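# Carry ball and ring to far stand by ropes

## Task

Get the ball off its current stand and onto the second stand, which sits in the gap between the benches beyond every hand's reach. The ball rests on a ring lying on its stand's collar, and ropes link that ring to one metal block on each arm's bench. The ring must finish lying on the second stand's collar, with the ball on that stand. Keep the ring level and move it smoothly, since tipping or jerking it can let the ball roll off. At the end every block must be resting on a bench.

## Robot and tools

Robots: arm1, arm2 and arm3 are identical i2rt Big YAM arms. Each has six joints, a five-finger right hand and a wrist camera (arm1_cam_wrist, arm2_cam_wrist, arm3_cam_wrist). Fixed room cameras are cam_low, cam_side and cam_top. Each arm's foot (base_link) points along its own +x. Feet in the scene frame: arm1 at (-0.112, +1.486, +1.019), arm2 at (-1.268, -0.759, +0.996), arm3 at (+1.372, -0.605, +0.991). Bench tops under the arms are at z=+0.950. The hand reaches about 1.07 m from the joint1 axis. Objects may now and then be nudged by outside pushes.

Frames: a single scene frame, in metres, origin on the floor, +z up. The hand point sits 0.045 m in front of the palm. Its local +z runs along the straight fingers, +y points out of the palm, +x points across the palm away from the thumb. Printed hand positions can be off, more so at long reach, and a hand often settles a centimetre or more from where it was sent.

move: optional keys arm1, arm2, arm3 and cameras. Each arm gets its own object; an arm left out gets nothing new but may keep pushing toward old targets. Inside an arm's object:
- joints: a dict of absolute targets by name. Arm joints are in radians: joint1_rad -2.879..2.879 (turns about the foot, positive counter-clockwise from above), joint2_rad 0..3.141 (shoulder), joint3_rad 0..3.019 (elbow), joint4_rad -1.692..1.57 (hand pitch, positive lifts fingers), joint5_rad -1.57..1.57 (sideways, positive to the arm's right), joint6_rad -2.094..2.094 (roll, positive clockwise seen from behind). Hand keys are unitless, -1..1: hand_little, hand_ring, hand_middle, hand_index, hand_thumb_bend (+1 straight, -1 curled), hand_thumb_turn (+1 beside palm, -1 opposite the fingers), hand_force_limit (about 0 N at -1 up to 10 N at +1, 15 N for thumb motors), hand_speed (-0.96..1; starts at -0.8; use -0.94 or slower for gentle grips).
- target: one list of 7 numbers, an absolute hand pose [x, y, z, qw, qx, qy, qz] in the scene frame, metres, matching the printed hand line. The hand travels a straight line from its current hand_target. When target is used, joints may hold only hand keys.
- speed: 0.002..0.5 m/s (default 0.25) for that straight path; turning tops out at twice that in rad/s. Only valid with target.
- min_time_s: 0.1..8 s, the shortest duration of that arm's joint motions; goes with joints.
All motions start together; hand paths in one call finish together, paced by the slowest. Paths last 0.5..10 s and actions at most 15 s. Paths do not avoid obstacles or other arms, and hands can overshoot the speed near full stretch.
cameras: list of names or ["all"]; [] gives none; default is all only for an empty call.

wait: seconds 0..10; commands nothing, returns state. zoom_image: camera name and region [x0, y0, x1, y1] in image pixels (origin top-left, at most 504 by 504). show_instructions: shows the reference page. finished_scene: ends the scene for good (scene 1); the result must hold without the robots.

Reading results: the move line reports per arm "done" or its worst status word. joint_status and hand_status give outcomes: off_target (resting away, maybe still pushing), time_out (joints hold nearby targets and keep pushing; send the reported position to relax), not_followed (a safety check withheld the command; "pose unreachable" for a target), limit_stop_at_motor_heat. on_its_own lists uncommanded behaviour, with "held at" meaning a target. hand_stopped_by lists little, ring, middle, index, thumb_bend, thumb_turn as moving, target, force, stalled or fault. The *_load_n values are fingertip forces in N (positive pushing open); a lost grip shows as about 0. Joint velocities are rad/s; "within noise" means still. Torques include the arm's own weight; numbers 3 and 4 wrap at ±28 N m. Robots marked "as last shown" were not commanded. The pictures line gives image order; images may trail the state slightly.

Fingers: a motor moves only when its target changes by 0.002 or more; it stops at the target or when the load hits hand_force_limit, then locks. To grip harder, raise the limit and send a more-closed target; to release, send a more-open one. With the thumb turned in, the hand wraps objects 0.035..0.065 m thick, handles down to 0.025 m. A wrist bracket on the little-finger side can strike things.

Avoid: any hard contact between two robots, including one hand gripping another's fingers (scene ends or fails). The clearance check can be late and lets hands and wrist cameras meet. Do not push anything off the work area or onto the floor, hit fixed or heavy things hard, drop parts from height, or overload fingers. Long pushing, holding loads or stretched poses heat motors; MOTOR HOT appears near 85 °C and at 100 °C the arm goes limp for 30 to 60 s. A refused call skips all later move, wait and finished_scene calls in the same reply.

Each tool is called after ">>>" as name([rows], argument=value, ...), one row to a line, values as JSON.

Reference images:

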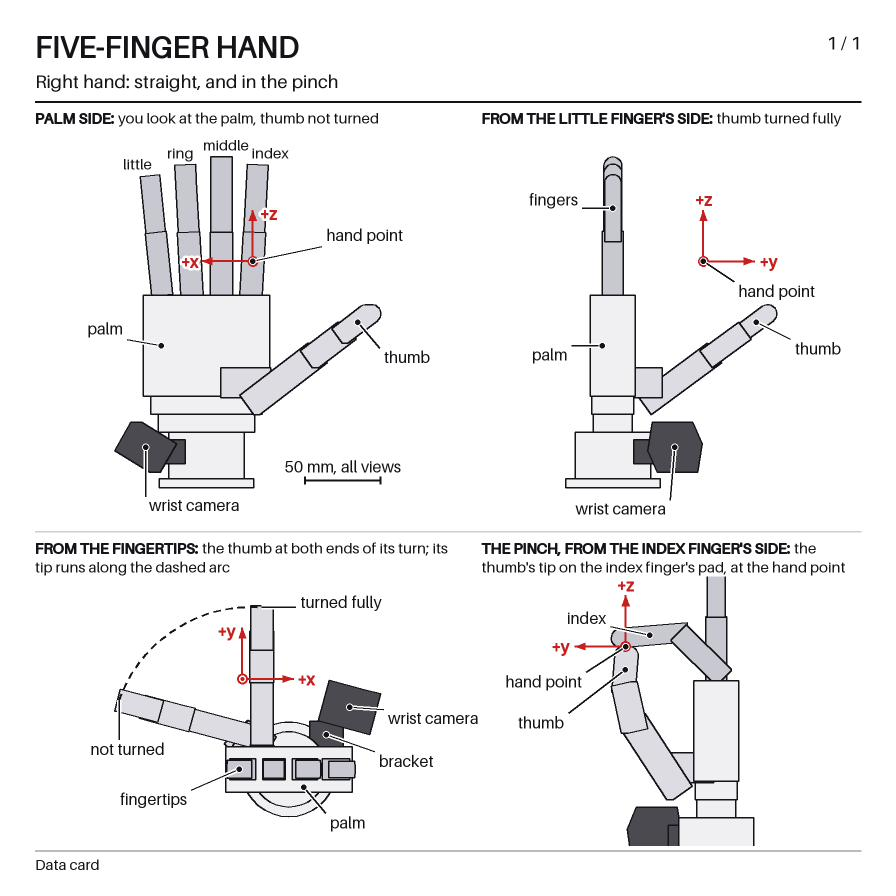

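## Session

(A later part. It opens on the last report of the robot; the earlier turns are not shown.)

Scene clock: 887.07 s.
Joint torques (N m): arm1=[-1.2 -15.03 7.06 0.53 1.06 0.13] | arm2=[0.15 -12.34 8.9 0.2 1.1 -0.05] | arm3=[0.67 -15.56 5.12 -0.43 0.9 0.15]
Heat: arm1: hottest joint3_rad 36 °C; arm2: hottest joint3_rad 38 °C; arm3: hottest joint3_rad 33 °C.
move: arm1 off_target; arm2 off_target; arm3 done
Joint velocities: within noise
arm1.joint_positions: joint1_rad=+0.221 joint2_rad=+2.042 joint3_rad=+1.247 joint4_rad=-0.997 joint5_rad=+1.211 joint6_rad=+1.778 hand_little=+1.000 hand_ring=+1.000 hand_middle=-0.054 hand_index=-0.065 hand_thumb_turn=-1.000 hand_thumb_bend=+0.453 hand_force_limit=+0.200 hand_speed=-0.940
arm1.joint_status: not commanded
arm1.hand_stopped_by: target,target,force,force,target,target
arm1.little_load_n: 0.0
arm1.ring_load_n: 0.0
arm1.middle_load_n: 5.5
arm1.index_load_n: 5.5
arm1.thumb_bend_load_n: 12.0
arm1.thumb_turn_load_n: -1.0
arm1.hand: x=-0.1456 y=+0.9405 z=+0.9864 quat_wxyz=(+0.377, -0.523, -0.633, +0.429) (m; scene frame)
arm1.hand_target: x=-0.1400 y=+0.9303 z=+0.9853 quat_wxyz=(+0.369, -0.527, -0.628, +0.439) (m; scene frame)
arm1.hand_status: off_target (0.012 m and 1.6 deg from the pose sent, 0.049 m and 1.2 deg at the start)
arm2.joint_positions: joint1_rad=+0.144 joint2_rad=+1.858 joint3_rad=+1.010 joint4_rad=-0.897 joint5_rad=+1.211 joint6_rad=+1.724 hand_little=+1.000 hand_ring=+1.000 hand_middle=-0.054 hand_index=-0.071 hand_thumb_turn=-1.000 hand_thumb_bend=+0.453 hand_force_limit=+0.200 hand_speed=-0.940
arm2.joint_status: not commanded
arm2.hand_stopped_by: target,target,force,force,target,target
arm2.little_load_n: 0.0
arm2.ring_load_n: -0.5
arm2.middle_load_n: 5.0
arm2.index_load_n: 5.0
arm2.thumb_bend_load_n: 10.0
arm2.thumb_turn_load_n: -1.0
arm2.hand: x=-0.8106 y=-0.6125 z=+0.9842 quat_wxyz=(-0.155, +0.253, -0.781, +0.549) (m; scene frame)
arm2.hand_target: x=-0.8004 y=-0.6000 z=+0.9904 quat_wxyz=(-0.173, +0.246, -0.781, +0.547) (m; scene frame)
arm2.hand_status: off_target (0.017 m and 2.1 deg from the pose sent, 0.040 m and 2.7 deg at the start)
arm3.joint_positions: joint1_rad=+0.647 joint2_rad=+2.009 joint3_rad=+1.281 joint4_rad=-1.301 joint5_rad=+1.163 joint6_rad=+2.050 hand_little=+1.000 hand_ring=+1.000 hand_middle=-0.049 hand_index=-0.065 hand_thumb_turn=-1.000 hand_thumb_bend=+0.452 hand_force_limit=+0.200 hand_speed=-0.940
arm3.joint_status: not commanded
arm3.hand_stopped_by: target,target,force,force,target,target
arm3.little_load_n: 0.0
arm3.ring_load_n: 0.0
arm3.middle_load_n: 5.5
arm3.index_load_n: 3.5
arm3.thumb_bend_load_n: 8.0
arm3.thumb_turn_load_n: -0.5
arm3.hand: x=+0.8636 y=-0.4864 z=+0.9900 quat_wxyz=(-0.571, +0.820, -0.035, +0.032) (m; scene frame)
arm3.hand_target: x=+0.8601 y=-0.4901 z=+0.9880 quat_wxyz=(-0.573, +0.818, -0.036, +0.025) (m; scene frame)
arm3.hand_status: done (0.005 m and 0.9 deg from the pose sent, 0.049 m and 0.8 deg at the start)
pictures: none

>>> move(arm1={"target": [-0.140, 0.930, 0.970, 0.3687, -0.5266, -0.6275, 0.4394], "speed": 0.03}, arm2={"target": [-0.800, -0.600, 0.977, -0.1725, 0.2463, -0.7813, 0.5470], "speed": 0.03}, arm3={"target": [0.860, -0.490, 0.971, -0.5730, 0.8184, -0.0357, 0.0250], "speed": 0.03}, cameras=["arm1_cam_wrist", "arm2_cam_wrist", "arm3_cam_wrist"])

Scene clock: 893.87 s.
Joint torques (N m): arm1=[-1.2 -14.74 6.74 0.57 1.03 0.11] | arm2=[0.15 -12.1 8.35 0.36 1.01 -0.07] | arm3=[0.62 -14.92 4.77 -0.31 0.74 0.12]
Heat: arm1: hottest joint3_rad 35 °C; arm2: hottest joint3_rad 38 °C; arm3: hottest joint3_rad 33 °C.
move: arm1 off_target; arm2 off_target; arm3 done
Joint velocities: within noise
arm1.joint_positions: joint1_rad=+0.221 joint2_rad=+2.067 joint3_rad=+1.247 joint4_rad=-0.966 joint5_rad=+1.212 joint6_rad=+1.779 hand_little=+1.000 hand_ring=+1.000 hand_middle=-0.054 hand_index=-0.065 hand_thumb_turn=-1.000 hand_thumb_bend=+0.453 hand_force_limit=+0.200 hand_speed=-0.940
arm1.joint_status: not commanded
arm1.hand_stopped_by: target,target,force,force,target,target
arm1.little_load_n: 0.0
arm1.ring_load_n: 0.0
arm1.middle_load_n: 5.5
arm1.index_load_n: 5.5
arm1.thumb_bend_load_n: 12.0
arm1.thumb_turn_load_n: -1.0
arm1.hand: x=-0.1452 y=+0.9387 z=+0.9740 quat_wxyz=(+0.375, -0.525, -0.631, +0.431) (m; scene frame)
arm1.hand_target: x=-0.1400 y=+0.9303 z=+0.9701 quat_wxyz=(+0.369, -0.527, -0.627, +0.439) (m; scene frame)
arm1.hand_status: off_target (0.011 m and 1.2 deg from the pose sent, 0.020 m and 1.6 deg at the start)
arm2.joint_positions: joint1_rad=+0.144 joint2_rad=+1.880 joint3_rad=+1.010 joint4_rad=-0.865 joint5_rad=+1.213 joint6_rad=+1.724 hand_little=+1.000 hand_ring=+1.000 hand_middle=-0.054 hand_index=-0.071 hand_thumb_turn=-1.000 hand_thumb_bend=+0.453 hand_force_limit=+0.200 hand_speed=-0.940
arm2.joint_status: not commanded
arm2.hand_stopped_by: target,target,force,force,target,target
arm2.little_load_n: 0.0
arm2.ring_load_n: 0.5
arm2.middle_load_n: 5.0
arm2.index_load_n: 5.0
arm2.thumb_bend_load_n: 10.0
arm2.thumb_turn_load_n: -1.0
arm2.hand: x=-0.8079 y=-0.6109 z=+0.9753 quat_wxyz=(-0.160, +0.250, -0.781, +0.549) (m; scene frame)
arm2.hand_target: x=-0.8003 y=-0.6000 z=+0.9773 quat_wxyz=(-0.173, +0.246, -0.781, +0.547) (m; scene frame)
arm2.hand_status: off_target (0.014 m and 1.6 deg from the pose sent, 0.018 m and 2.1 deg at the start)
arm3.joint_positions: joint1_rad=+0.648 joint2_rad=+2.029 joint3_rad=+1.277 joint4_rad=-1.267 joint5_rad=+1.168 joint6_rad=+2.055 hand_little=+1.000 hand_ring=+1.000 hand_middle=-0.048 hand_index=-0.065 hand_thumb_turn=-1.000 hand_thumb_bend=+0.452 hand_force_limit=+0.200 hand_speed=-0.940
arm3.joint_status: not commanded
arm3.hand_stopped_by: target,target,force,force,target,target
arm3.little_load_n: 0.0
arm3.ring_load_n: 0.0
arm3.middle_load_n: 6.0
arm3.index_load_n: 3.5
arm3.thumb_bend_load_n: 7.5
arm3.thumb_turn_load_n: -0.5
arm3.hand: x=+0.8609 y=-0.4862 z=+0.9794 quat_wxyz=(-0.572, +0.819, -0.039, +0.026) (m; scene frame)
arm3.hand_target: x=+0.8603 y=-0.4900 z=+0.9710 quat_wxyz=(-0.573, +0.818, -0.036, +0.025) (m; scene frame)
arm3.hand_status: done (0.009 m and 0.4 deg from the pose sent, 0.020 m and 0.9 deg at the start)
pictures: arm1_cam_wrist, arm2_cam_wrist, arm3_cam_wrist
camera_calibration:
arm1_cam_wrist: T_world_to_cam=[[0.271516, 0.3228, -0.906686, 0.621232], [0.656798, -0.750754, -0.0706004, 0.87461], [-0.703488, -0.57634, -0.415856, 0.954081], [0, 0, 0, 1]] pos_world=[-0.0719322, 1.00596, 1.02177]
arm2_cam_wrist: T_world_to_cam=[[-0.46441, 0.0876712, -0.88127, 0.534178], [0.37556, 0.920679, -0.10632, 0.97202], [0.802046, -0.380346, -0.460499, 0.979381], [0, 0, 0, 1]] pos_world=[-0.902483, -0.569247, 1.0251]
arm3_cam_wrist: T_world_to_cam=[[0.165129, -0.32852, -0.92995, 0.613632], [-0.891914, -0.452203, 0.0013734, 0.546077], [-0.420977, 0.829209, -0.367684, 1.24111], [0, 0, 0, 1]] pos_world=[0.908202, -0.580607, 1.02623]

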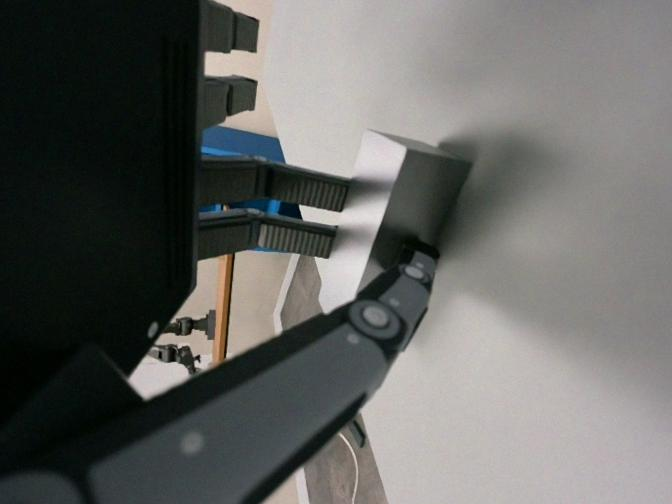

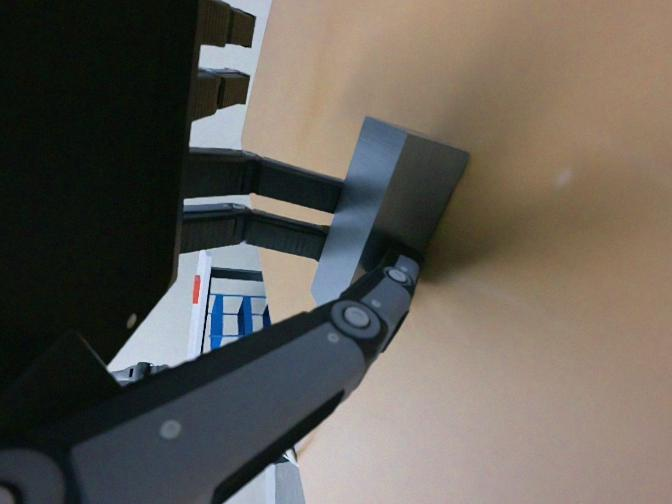

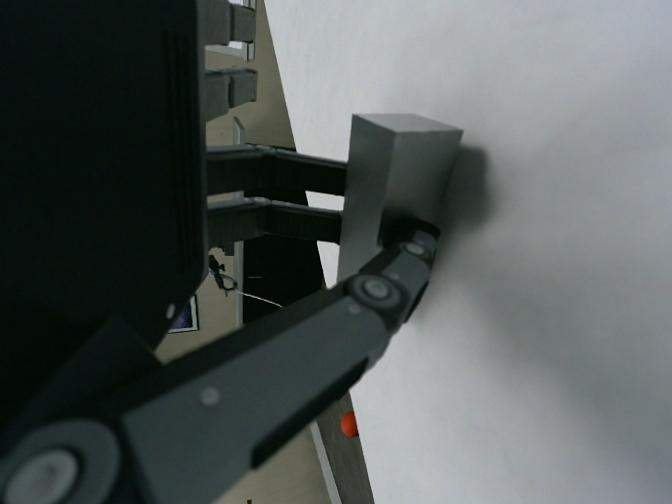

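>>> move(arm1={"target": [-0.140, 0.930, 0.965, 0.3687, -0.5266, -0.6275, 0.4394], "speed": 0.02}, arm2={"target": [-0.800, -0.600, 0.972, -0.1725, 0.2463, -0.7813, 0.5470], "speed": 0.02}, arm3={"target": [0.860, -0.490, 0.963, -0.5730, 0.8184, -0.0357, 0.0250], "speed": 0.02})

>>> move(arm1={"joints": {"hand_index": 0.1, "hand_middle": 0.1}}, arm2={"joints": {"hand_index": 0.1, "hand_middle": 0.1}}, arm3={"joints": {"hand_index": 0.1, "hand_middle": 0.1}}, cameras=["all"])

Scene clock: 900.13 s.
Joint torques (N m): arm1=[-1.2 -14.15 6.64 0.59 0.95 0.11] | arm2=[0.21 -10.99 8.13 0.38 0.92 -0.06] | arm3=[0.85 -14.45 4.66 -0.31 0.66 0.1]
Heat: arm1: hottest joint3_rad 35 °C; arm2: hottest joint3_rad 37 °C; arm3: hottest joint3_rad 32 °C.
move: arm1 off_target; arm2 off_target; arm3 off_target
Joint velocities: within noise
arm1.joint_positions: joint1_rad=+0.221 joint2_rad=+2.069 joint3_rad=+1.247 joint4_rad=-0.956 joint5_rad=+1.214 joint6_rad=+1.780 hand_little=+1.000 hand_ring=+1.000 hand_middle=-0.054 hand_index=-0.065 hand_thumb_turn=-1.000 hand_thumb_bend=+0.453 hand_force_limit=+0.200 hand_speed=-0.940
arm1.joint_status: not commanded
arm1.hand_stopped_by: target,target,force,force,target,target
arm1.little_load_n: 0.0
arm1.ring_load_n: 0.0
arm1.middle_load_n: 6.0
arm1.index_load_n: 5.5
arm1.thumb_bend_load_n: 12.0
arm1.thumb_turn_load_n: -1.5
arm1.hand: x=-0.1450 y=+0.9371 z=+0.9732 quat_wxyz=(+0.372, -0.526, -0.629, +0.434) (m; scene frame)
arm1.hand_target: x=-0.1400 y=+0.9303 z=+0.9652 quat_wxyz=(+0.368, -0.527, -0.628, +0.439) (m; scene frame)
arm1.hand_status: off_target (0.012 m and 0.8 deg from the pose sent, 0.014 m and 1.3 deg at the start)
arm2.joint_positions: joint1_rad=+0.144 joint2_rad=+1.883 joint3_rad=+1.010 joint4_rad=-0.853 joint5_rad=+1.216 joint6_rad=+1.726 hand_little=+1.000 hand_ring=+1.000 hand_middle=-0.054 hand_index=-0.071 hand_thumb_turn=-1.000 hand_thumb_bend=+0.453 hand_force_limit=+0.200 hand_speed=-0.940
arm2.joint_status: not commanded
arm2.hand_stopped_by: target,target,force,force,target,target
arm2.little_load_n: 0.0
arm2.ring_load_n: 0.0
arm2.middle_load_n: 5.5
arm2.index_load_n: 5.0
arm2.thumb_bend_load_n: 10.0
arm2.thumb_turn_load_n: -1.5
arm2.hand: x=-0.8060 y=-0.6099 z=+0.9748 quat_wxyz=(-0.164, +0.247, -0.782, +0.549) (m; scene frame)
arm2.hand_target: x=-0.8002 y=-0.6000 z=+0.9722 quat_wxyz=(-0.173, +0.246, -0.781, +0.547) (m; scene frame)
arm2.hand_status: off_target (0.012 m and 1.0 deg from the pose sent, 0.014 m and 1.6 deg at the start)
arm3.joint_positions: joint1_rad=+0.648 joint2_rad=+2.037 joint3_rad=+1.277 joint4_rad=-1.252 joint5_rad=+1.170 joint6_rad=+2.058 hand_little=+1.000 hand_ring=+1.000 hand_middle=-0.048 hand_index=-0.065 hand_thumb_turn=-1.000 hand_thumb_bend=+0.452 hand_force_limit=+0.200 hand_speed=-0.940
arm3.joint_status: not commanded
arm3.hand_stopped_by: target,target,force,force,target,target
arm3.little_load_n: 0.0
arm3.ring_load_n: 0.0
arm3.middle_load_n: 6.5
arm3.index_load_n: 3.5
arm3.thumb_bend_load_n: 7.0
arm3.thumb_turn_load_n: 0.0
arm3.hand: x=+0.8588 y=-0.4860 z=+0.9755 quat_wxyz=(-0.572, +0.819, -0.042, +0.022) (m; scene frame)
arm3.hand_target: x=+0.8604 y=-0.4900 z=+0.9631 quat_wxyz=(-0.573, +0.818, -0.036, +0.025) (m; scene frame)
arm3.hand_status: off_target (0.013 m and 0.8 deg from the pose sent, 0.017 m and 0.5 deg at the start)
pictures: none

Scene clock: 901.63 s.
Joint torques (N m): arm1=[-1.32 -14.27 6.65 0.59 0.92 0.11] | arm2=[0.56 -11.63 8.17 0.39 0.93 -0.09] | arm3=[0.67 -14.86 4.55 -0.35 0.66 0.08]
Heat: arm1: hottest joint3_rad 35 °C; arm2: hottest joint3_rad 37 °C; arm3: hottest joint3_rad 32 °C.
move: arm1 done; arm2 done; arm3 done
Joint velocities: within noise
arm1.joint_positions: joint1_rad=+0.221 joint2_rad=+2.071 joint3_rad=+1.247 joint4_rad=-0.956 joint5_rad=+1.215 joint6_rad=+1.780 hand_little=+1.000 hand_ring=+1.000 hand_middle=+0.100 hand_index=+0.100 hand_thumb_turn=-1.000 hand_thumb_bend=+0.450 hand_force_limit=+0.200 hand_speed=-0.940
arm1.joint_status: all done
arm1.hand_stopped_by: target,target,target,target,target,target
arm1.little_load_n: 0.0
arm1.ring_load_n: 0.0
arm1.middle_load_n: 0.0
arm1.index_load_n: 0.0
arm1.thumb_bend_load_n: 0.5
arm1.thumb_turn_load_n: 0.0
arm1.hand: x=-0.1452 y=+0.9374 z=+0.9722 quat_wxyz=(+0.373, -0.525, -0.630, +0.434) (m; scene frame)
arm1.hand_target: x=-0.1401 y=+0.9303 z=+0.9652 quat_wxyz=(+0.369, -0.527, -0.628, +0.439) (m; scene frame)
arm1.hand_status: not commanded
arm2.joint_positions: joint1_rad=+0.144 joint2_rad=+1.887 joint3_rad=+1.010 joint4_rad=-0.852 joint5_rad=+1.216 joint6_rad=+1.726 hand_little=+1.000 hand_ring=+1.000 hand_middle=+0.100 hand_index=+0.100 hand_thumb_turn=-1.000 hand_thumb_bend=+0.450 hand_force_limit=+0.200 hand_speed=-0.940
arm2.joint_status: all done
arm2.hand_stopped_by: target,target,target,target,target,target
arm2.little_load_n: 0.0
arm2.ring_load_n: 0.0
arm2.middle_load_n: 0.0
arm2.index_load_n: 0.0
arm2.thumb_bend_load_n: 0.0
arm2.thumb_turn_load_n: 0.0
arm2.hand: x=-0.8064 y=-0.6101 z=+0.9730 quat_wxyz=(-0.163, +0.248, -0.781, +0.549) (m; scene frame)
arm2.hand_target: x=-0.8002 y=-0.6000 z=+0.9722 quat_wxyz=(-0.173, +0.246, -0.781, +0.547) (m; scene frame)
arm2.hand_status: not commanded
arm3.joint_positions: joint1_rad=+0.648 joint2_rad=+2.043 joint3_rad=+1.277 joint4_rad=-1.251 joint5_rad=+1.170 joint6_rad=+2.058 hand_little=+1.000 hand_ring=+1.000 hand_middle=+0.100 hand_index=+0.100 hand_thumb_turn=-1.000 hand_thumb_bend=+0.450 hand_force_limit=+0.200 hand_speed=-0.940
arm3.joint_status: all done
arm3.hand_stopped_by: target,target,target,target,target,target
arm3.little_load_n: 0.0
arm3.ring_load_n: -0.5
arm3.middle_load_n: 0.0
arm3.index_load_n: 0.0
arm3.thumb_bend_load_n: 0.0
arm3.thumb_turn_load_n: 0.0
arm3.hand: x=+0.8594 y=-0.4861 z=+0.9725 quat_wxyz=(-0.573, +0.819, -0.041, +0.024) (m; scene frame)
arm3.hand_target: x=+0.8604 y=-0.4899 z=+0.9632 quat_wxyz=(-0.573, +0.818, -0.036, +0.025) (m; scene frame)
arm3.hand_status: not commanded
pictures: arm1_cam_wrist, arm2_cam_wrist, arm3_cam_wrist, cam_low, cam_side, cam_top
camera_calibration:
arm1_cam_wrist: T_world_to_cam=[[0.269996, 0.316862, -0.909231, 0.627844], [0.656976, -0.750963, -0.0666177, 0.869848], [-0.703907, -0.579356, -0.410927, 0.950481], [0, 0, 0, 1]] pos_world=[-0.0719333, 1.00495, 1.01938]
arm2_cam_wrist: T_world_to_cam=[[-0.457502, 0.0896746, -0.884676, 0.542886], [0.376397, 0.920903, -0.101304, 0.966454], [0.805616, -0.379336, -0.455068, 0.975509], [0, 0, 0, 1]] pos_world=[-0.901286, -0.568648, 1.02211]
arm3_cam_wrist: T_world_to_cam=[[0.159939, -0.326144, -0.931692, 0.614712], [-0.891705, -0.452585, 0.00535532, 0.54055], [-0.423416, 0.829938, -0.363211, 1.23592], [0, 0, 0, 1]] pos_world=[0.907003, -0.580607, 1.01873]

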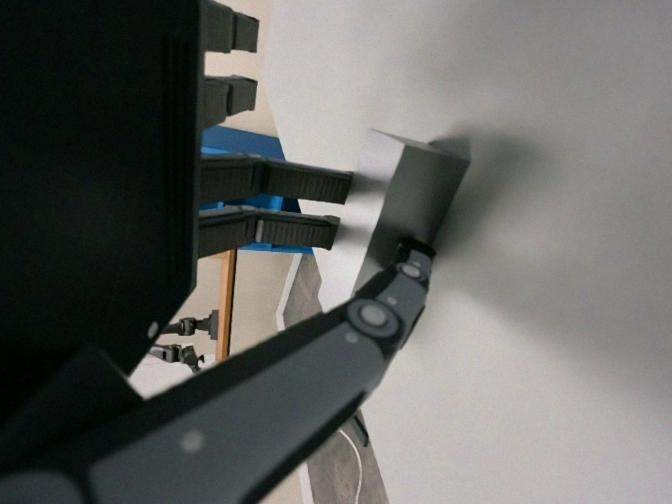

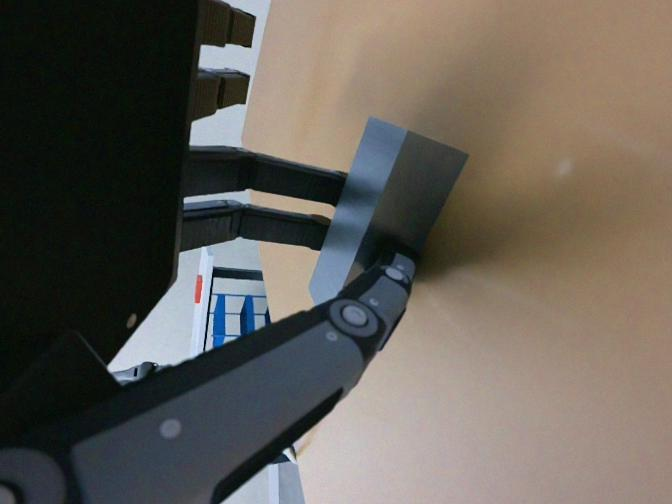

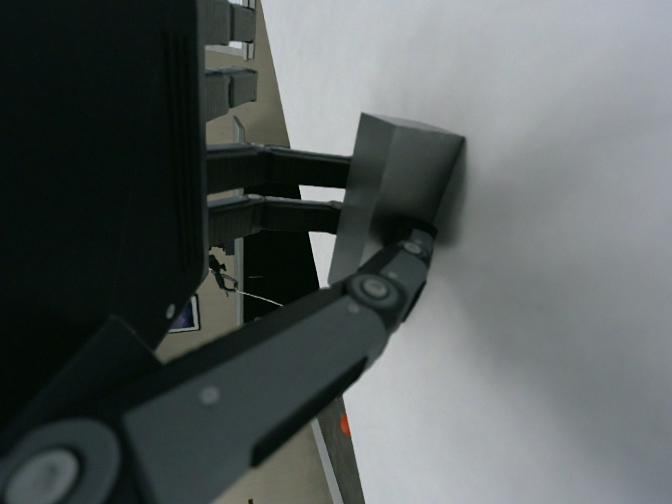

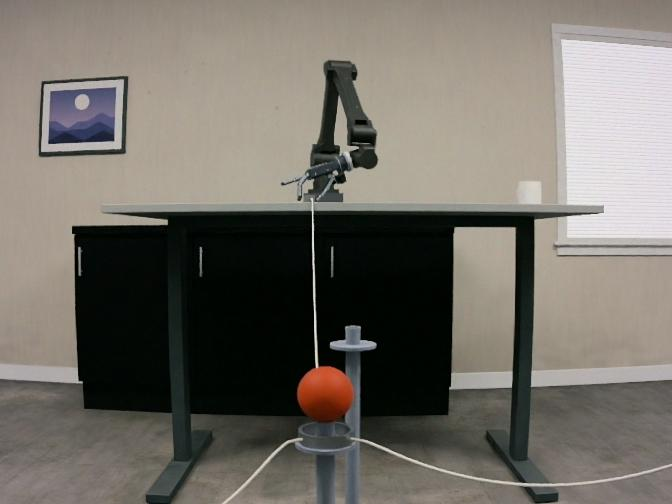

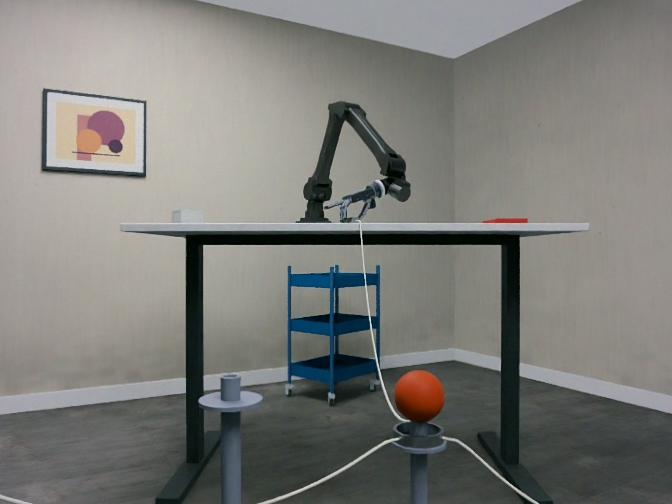

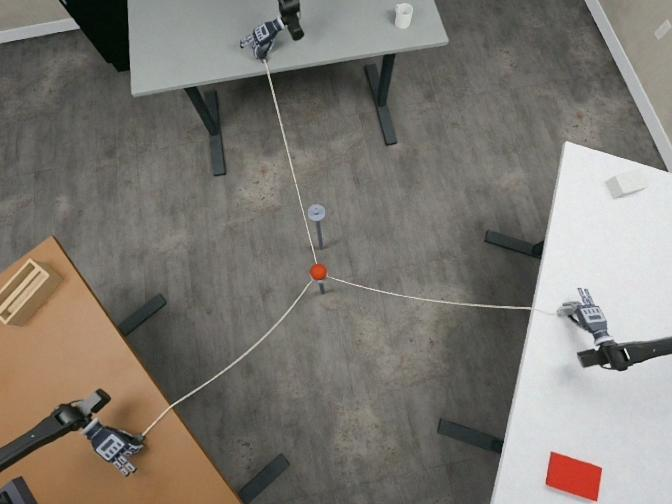

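>>> move(arm1={"joints": {"hand_speed": -0.5, "hand_index": 1.0, "hand_middle": 1.0}}, arm2={"joints": {"hand_speed": -0.5, "hand_index": 1.0, "hand_middle": 1.0}}, arm3={"joints": {"hand_speed": -0.5, "hand_index": 1.0, "hand_middle": 1.0}})

>>> move(arm1={"target": [-0.131, 0.9316, 0.972, 0.3687, -0.5266, -0.6275, 0.4394], "speed": 0.04}, arm2={"target": [-0.8052, -0.5926, 0.978, -0.1725, 0.2463, -0.7813, 0.5470], "speed": 0.04}, arm3={"target": [0.859, -0.499, 0.970, -0.5730, 0.8184, -0.0357, 0.0250], "speed": 0.04})

>>> move(arm1={"target": [-0.128, 0.933, 1.06, 0.3687, -0.5266, -0.6275, 0.4394], "speed": 0.08}, arm2={"target": [-0.807, -0.590, 1.07, -0.1725, 0.2463, -0.7813, 0.5470], "speed": 0.08}, arm3={"target": [0.858, -0.502, 1.06, -0.5730, 0.8184, -0.0357, 0.0250], "speed": 0.08}, cameras=["all"])

Scene clock: 914.87 s.
Joint torques (N m): arm1=[-1.32 -14.33 6.61 0.59 0.92 0.11] | arm2=[0.21 -11.63 8.08 0.31 0.92 -0.09] | arm3=[0.67 -14.97 4.6 -0.39 0.66 0.08]
Heat: arm1: hottest joint3_rad 34 °C; arm2: hottest joint3_rad 36 °C; arm3: hottest joint3_rad 31 °C.
move: arm1 done; arm2 done; arm3 done
Joint velocities: within noise
arm1.joint_positions: joint1_rad=+0.221 joint2_rad=+2.071 joint3_rad=+1.247 joint4_rad=-0.956 joint5_rad=+1.215 joint6_rad=+1.780 hand_little=+1.000 hand_ring=+1.000 hand_middle=+1.000 hand_index=+1.000 hand_thumb_turn=-1.000 hand_thumb_bend=+0.450 hand_force_limit=+0.200 hand_speed=-0.500
arm1.joint_status: all done
arm1.hand_stopped_by: target,target,target,target,target,target
arm1.little_load_n: 0.0
arm1.ring_load_n: -0.5
arm1.middle_load_n: 0.0
arm1.index_load_n: 0.0
arm1.thumb_bend_load_n: 0.5
arm1.thumb_turn_load_n: 0.0
arm1.hand: x=-0.1453 y=+0.9374 z=+0.9723 quat_wxyz=(+0.373, -0.525, -0.630, +0.434) (m; scene frame)
arm1.hand_target: x=-0.1401 y=+0.9303 z=+0.9652 quat_wxyz=(+0.369, -0.527, -0.627, +0.439) (m; scene frame)
arm1.hand_status: not commanded
arm2.joint_positions: joint1_rad=+0.144 joint2_rad=+1.887 joint3_rad=+1.010 joint4_rad=-0.852 joint5_rad=+1.216 joint6_rad=+1.726 hand_little=+1.000 hand_ring=+1.000 hand_middle=+1.000 hand_index=+1.000 hand_thumb_turn=-1.000 hand_thumb_bend=+0.450 hand_force_limit=+0.200 hand_speed=-0.500
arm2.joint_status: all done
arm2.hand_stopped_by: target,target,target,target,target,target
arm2.little_load_n: 0.0
arm2.ring_load_n: 0.0
arm2.middle_load_n: 0.0
arm2.index_load_n: 0.0
arm2.thumb_bend_load_n: 0.0
arm2.thumb_turn_load_n: 0.0
arm2.hand: x=-0.8064 y=-0.6101 z=+0.9730 quat_wxyz=(-0.163, +0.248, -0.781, +0.549) (m; scene frame)
arm2.hand_target: x=-0.8002 y=-0.6000 z=+0.9722 quat_wxyz=(-0.173, +0.246, -0.781, +0.547) (m; scene frame)
arm2.hand_status: not commanded
arm3.joint_positions: joint1_rad=+0.648 joint2_rad=+2.043 joint3_rad=+1.277 joint4_rad=-1.251 joint5_rad=+1.170 joint6_rad=+2.058 hand_little=+1.000 hand_ring=+1.000 hand_middle=+1.000 hand_index=+1.000 hand_thumb_turn=-1.000 hand_thumb_bend=+0.450 hand_force_limit=+0.200 hand_speed=-0.500
arm3.joint_status: all done
arm3.hand_stopped_by: target,target,target,target,target,target
arm3.little_load_n: 0.0
arm3.ring_load_n: 0.0
arm3.middle_load_n: 0.0
arm3.index_load_n: 0.0
arm3.thumb_bend_load_n: 0.0
arm3.thumb_turn_load_n: 0.0
arm3.hand: x=+0.8594 y=-0.4861 z=+0.9725 quat_wxyz=(-0.573, +0.819, -0.041, +0.024) (m; scene frame)
arm3.hand_target: x=+0.8604 y=-0.4899 z=+0.9632 quat_wxyz=(-0.573, +0.818, -0.036, +0.025) (m; scene frame)
arm3.hand_status: not commanded
pictures: none

Scene clock: 915.93 s.
Joint torques (N m): arm1=[-1.2 -14.74 7.64 -0.46 0.77 0.11] | arm2=[0.73 -11.93 9.4 -0.39 0.79 -0.05] | arm3=[0.62 -15.21 5.75 -1.21 0.58 0.16]
Heat: arm1: hottest joint3_rad 34 °C; arm2: hottest joint3_rad 36 °C; arm3: hottest joint3_rad 31 °C.
move: arm1 off_target; arm2 off_target; arm3 done
Joint velocities: within noise
arm1.joint_positions: joint1_rad=+0.239 joint2_rad=+2.071 joint3_rad=+1.247 joint4_rad=-0.995 joint5_rad=+1.215 joint6_rad=+1.826 hand_little=+1.000 hand_ring=+1.000 hand_middle=+1.000 hand_index=+1.000 hand_thumb_turn=-1.000 hand_thumb_bend=+0.450 hand_force_limit=+0.200 hand_speed=-0.500
arm1.joint_status: not commanded
arm1.hand_stopped_by: target,target,target,target,target,target
arm1.little_load_n: 0.0
arm1.ring_load_n: 0.0
arm1.middle_load_n: 0.0
arm1.index_load_n: 0.0
arm1.thumb_bend_load_n: 0.0
arm1.thumb_turn_load_n: 0.0
arm1.hand: x=-0.1374 y=+0.9413 z=+0.9736 quat_wxyz=(+0.372, -0.525, -0.629, +0.437) (m; scene frame)
arm1.hand_target: x=-0.1310 y=+0.9319 z=+0.9722 quat_wxyz=(+0.368, -0.526, -0.628, +0.440) (m; scene frame)
arm1.hand_status: off_target (0.012 m and 0.6 deg from the pose sent, 0.015 m and 0.9 deg at the start)
arm2.joint_positions: joint1_rad=+0.164 joint2_rad=+1.887 joint3_rad=+1.010 joint4_rad=-0.908 joint5_rad=+1.216 joint6_rad=+1.779 hand_little=+1.000 hand_ring=+1.000 hand_middle=+1.000 hand_index=+1.000 hand_thumb_turn=-1.000 hand_thumb_bend=+0.450 hand_force_limit=+0.200 hand_speed=-0.500
arm2.joint_status: not commanded
arm2.hand_stopped_by: target,target,target,target,target,target
arm2.little_load_n: 0.0
arm2.ring_load_n: 0.0
arm2.middle_load_n: 0.0
arm2.index_load_n: 0.0
arm2.thumb_bend_load_n: 0.0
arm2.thumb_turn_load_n: 0.0
arm2.hand: x=-0.8151 y=-0.6063 z=+0.9742 quat_wxyz=(-0.162, +0.250, -0.779, +0.551) (m; scene frame)
arm2.hand_target: x=-0.8056 y=-0.5927 z=+0.9783 quat_wxyz=(-0.173, +0.247, -0.781, +0.547) (m; scene frame)
arm2.hand_status: off_target (0.017 m and 1.4 deg from the pose sent, 0.018 m and 1.1 deg at the start)
arm3.joint_positions: joint1_rad=+0.668 joint2_rad=+2.043 joint3_rad=+1.277 joint4_rad=-1.283 joint5_rad=+1.164 joint6_rad=+2.090 hand_little=+1.000 hand_ring=+1.000 hand_middle=+1.000 hand_index=+1.000 hand_thumb_turn=-1.000 hand_thumb_bend=+0.450 hand_force_limit=+0.200 hand_speed=-0.500
arm3.joint_status: not commanded
arm3.hand_stopped_by: target,target,target,target,target,target
arm3.little_load_n: 0.0
arm3.ring_load_n: 0.0
arm3.middle_load_n: 0.0
arm3.index_load_n: 0.0
arm3.thumb_bend_load_n: 0.0
arm3.thumb_turn_load_n: 0.0
arm3.hand: x=+0.8620 y=-0.4957 z=+0.9735 quat_wxyz=(-0.573, +0.818, -0.037, +0.023) (m; scene frame)
arm3.hand_target: x=+0.8592 y=-0.4989 z=+0.9699 quat_wxyz=(-0.573, +0.819, -0.035, +0.025) (m; scene frame)
arm3.hand_status: done (0.006 m and 0.2 deg from the pose sent, 0.013 m and 0.6 deg at the start; a joint's target at an end of its range on 18 of 32 steps)
pictures: none

Scene clock: 917.70 s.
Joint torques (N m): arm1=[-1.03 -17.32 8.27 -0.57 0.69 0.11] | arm2=[0.38 -12.4 11.38 -0.36 0.73 -0.04] | arm3=[0.79 -16.26 7.71 -1.26 0.55 0.15]
Heat: arm1: hottest joint3_rad 34 °C; arm2: hottest joint3_rad 36 °C; arm3: hottest joint3_rad 32 °C.
move: arm1 off_target; arm2 off_target; arm3 off_target
Joint velocities: within noise
arm1.joint_positions: joint1_rad=+0.244 joint2_rad=+1.956 joint3_rad=+1.287 joint4_rad=-1.203 joint5_rad=+1.215 joint6_rad=+1.847 hand_little=+1.000 hand_ring=+1.000 hand_middle=+1.000 hand_index=+1.000 hand_thumb_turn=-1.000 hand_thumb_bend=+0.450 hand_force_limit=+0.200 hand_speed=-0.500
arm1.joint_status: not commanded
arm1.hand_stopped_by: target,target,target,target,target,target
arm1.little_load_n: 0.0
arm1.ring_load_n: 0.0
arm1.middle_load_n: -0.5
arm1.index_load_n: 0.0
arm1.thumb_bend_load_n: 0.0
arm1.thumb_turn_load_n: 0.0
arm1.hand: x=-0.1364 y=+0.9455 z=+1.0440 quat_wxyz=(+0.384, -0.518, -0.633, +0.429) (m; scene frame)
arm1.hand_target: x=-0.1281 y=+0.9336 z=+1.0600 quat_wxyz=(+0.368, -0.526, -0.628, +0.439) (m; scene frame)
arm1.hand_status: off_target (0.022 m and 2.4 deg from the pose sent, 0.087 m and 0.6 deg at the start)
arm2.joint_positions: joint1_rad=+0.170 joint2_rad=+1.735 joint3_rad=+1.066 joint4_rad=-1.160 joint5_rad=+1.216 joint6_rad=+1.800 hand_little=+1.000 hand_ring=+1.000 hand_middle=+1.000 hand_index=+1.000 hand_thumb_turn=-1.000 hand_thumb_bend=+0.450 hand_force_limit=+0.200 hand_speed=-0.500
arm2.joint_status: not commanded
arm2.hand_stopped_by: target,target,target,target,target,target
arm2.little_load_n: 0.0
arm2.ring_load_n: 0.0
arm2.middle_load_n: 0.0
arm2.index_load_n: 0.0
arm2.thumb_bend_load_n: 0.0
arm2.thumb_turn_load_n: 0.0
arm2.hand: x=-0.8193 y=-0.6070 z=+1.0555 quat_wxyz=(-0.153, +0.256, -0.777, +0.555) (m; scene frame)
arm2.hand_target: x=-0.8077 y=-0.5904 z=+1.0703 quat_wxyz=(-0.173, +0.247, -0.781, +0.547) (m; scene frame)
arm2.hand_status: off_target (0.026 m and 2.8 deg from the pose sent, 0.098 m and 1.4 deg at the start)
arm3.joint_positions: joint1_rad=+0.669 joint2_rad=+1.919 joint3_rad=+1.315 joint4_rad=-1.481 joint5_rad=+1.162 joint6_rad=+2.090 hand_little=+1.000 hand_ring=+1.000 hand_middle=+1.000 hand_index=+1.000 hand_thumb_turn=-1.000 hand_thumb_bend=+0.450 hand_force_limit=+0.200 hand_speed=-0.500
arm3.joint_status: not commanded
arm3.hand_stopped_by: target,target,target,target,target,target
arm3.little_load_n: 0.0
arm3.ring_load_n: 0.0
arm3.middle_load_n: 0.0
arm3.index_load_n: 0.0
arm3.thumb_bend_load_n: 0.0
arm3.thumb_turn_load_n: 0.0
arm3.hand: x=+0.8695 y=-0.4962 z=+1.0489 quat_wxyz=(-0.574, +0.817, -0.027, +0.038) (m; scene frame)
arm3.hand_target: x=+0.8584 y=-0.5019 z=+1.0601 quat_wxyz=(-0.572, +0.819, -0.034, +0.024) (m; scene frame)
arm3.hand_status: off_target (0.017 m and 1.8 deg from the pose sent, 0.087 m and 0.3 deg at the start; a joint's target at an end of its range on 45 of 53 steps)
pictures: arm1_cam_wrist, arm2_cam_wrist, arm3_cam_wrist, cam_low, cam_side, cam_top
camera_calibration:
arm1_cam_wrist: T_world_to_cam=[[0.258277, 0.340492, -0.904079, 0.658818], [0.656309, -0.74856, -0.0944262, 0.901685], [-0.708908, -0.568967, -0.416804, 0.986582], [0, 0, 0, 1]] pos_world=[-0.0625459, 1.01198, 1.09198]
arm2_cam_wrist: T_world_to_cam=[[-0.475174, 0.0692915, -0.877159, 0.574924], [0.373437, 0.918538, -0.129738, 1.00304], [0.796714, -0.389212, -0.462342, 1.01905], [0, 0, 0, 1]] pos_world=[-0.913279, -0.564539, 1.10558]
arm3_cam_wrist: T_world_to_cam=[[0.198015, -0.323064, -0.92543, 0.642827], [-0.888883, -0.45711, -0.0306194, 0.57765], [-0.413131, 0.828662, -0.377681, 1.28198], [0, 0, 0, 1]] pos_world=[0.915799, -0.590603, 1.09676]

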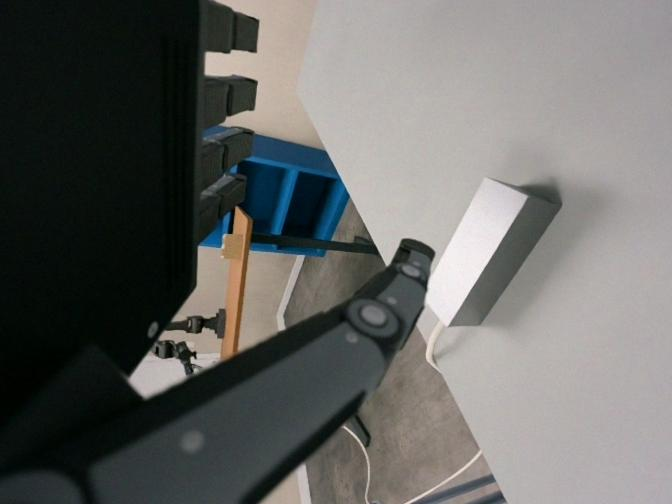

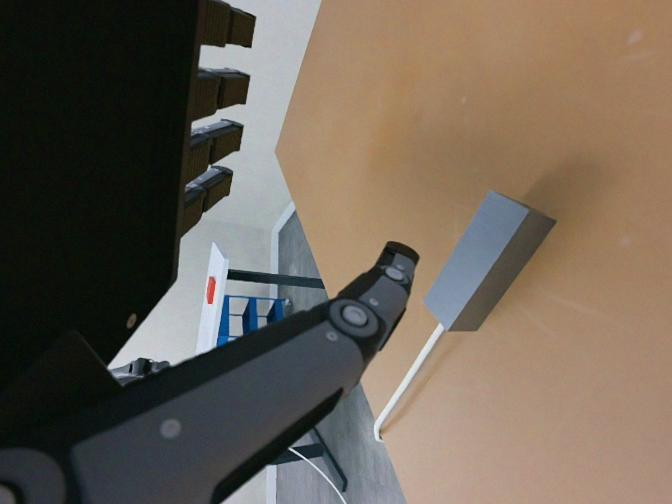

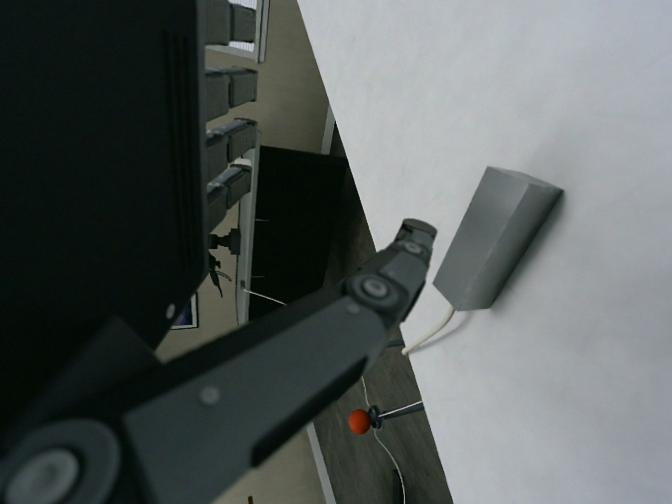

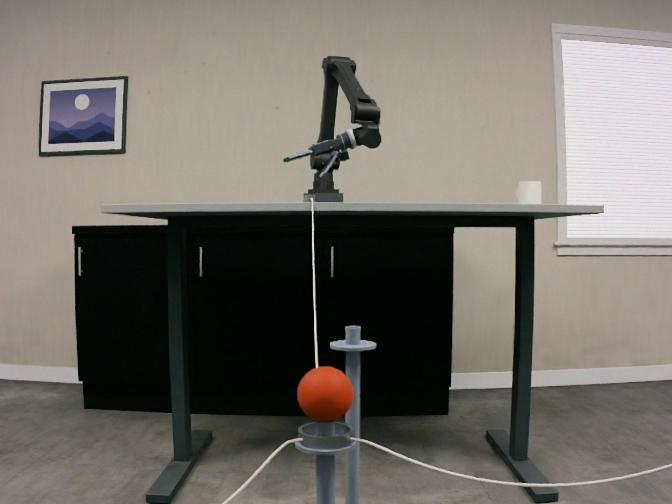

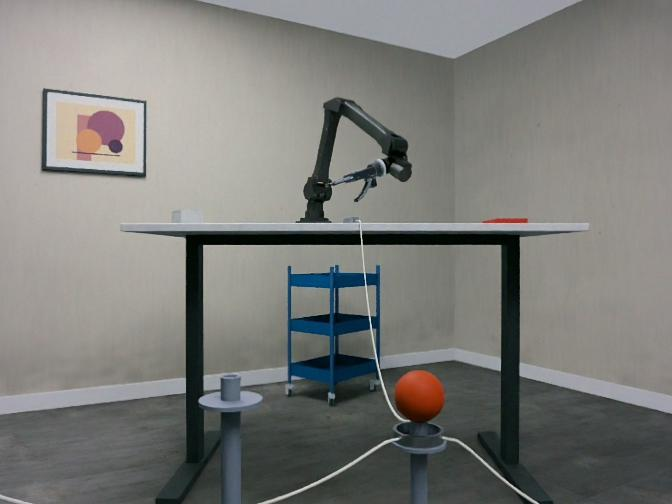

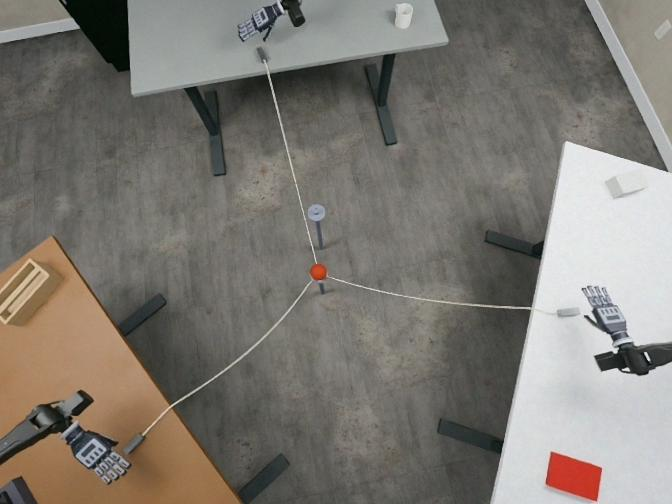

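>>> zoom_image(camera="cam_low", region=[240, 300, 440, 500])

>>> zoom_image(camera="cam_side", region=[320, 300, 520, 500])

Scaled by 2.520.

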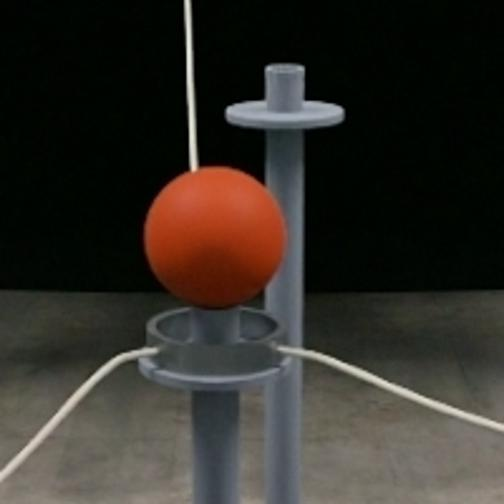

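Scaled by 2.520.

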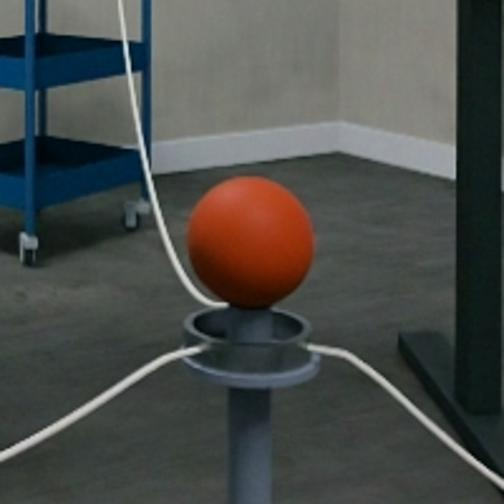

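>>> finished_scene()

The scene is finished: the task was done.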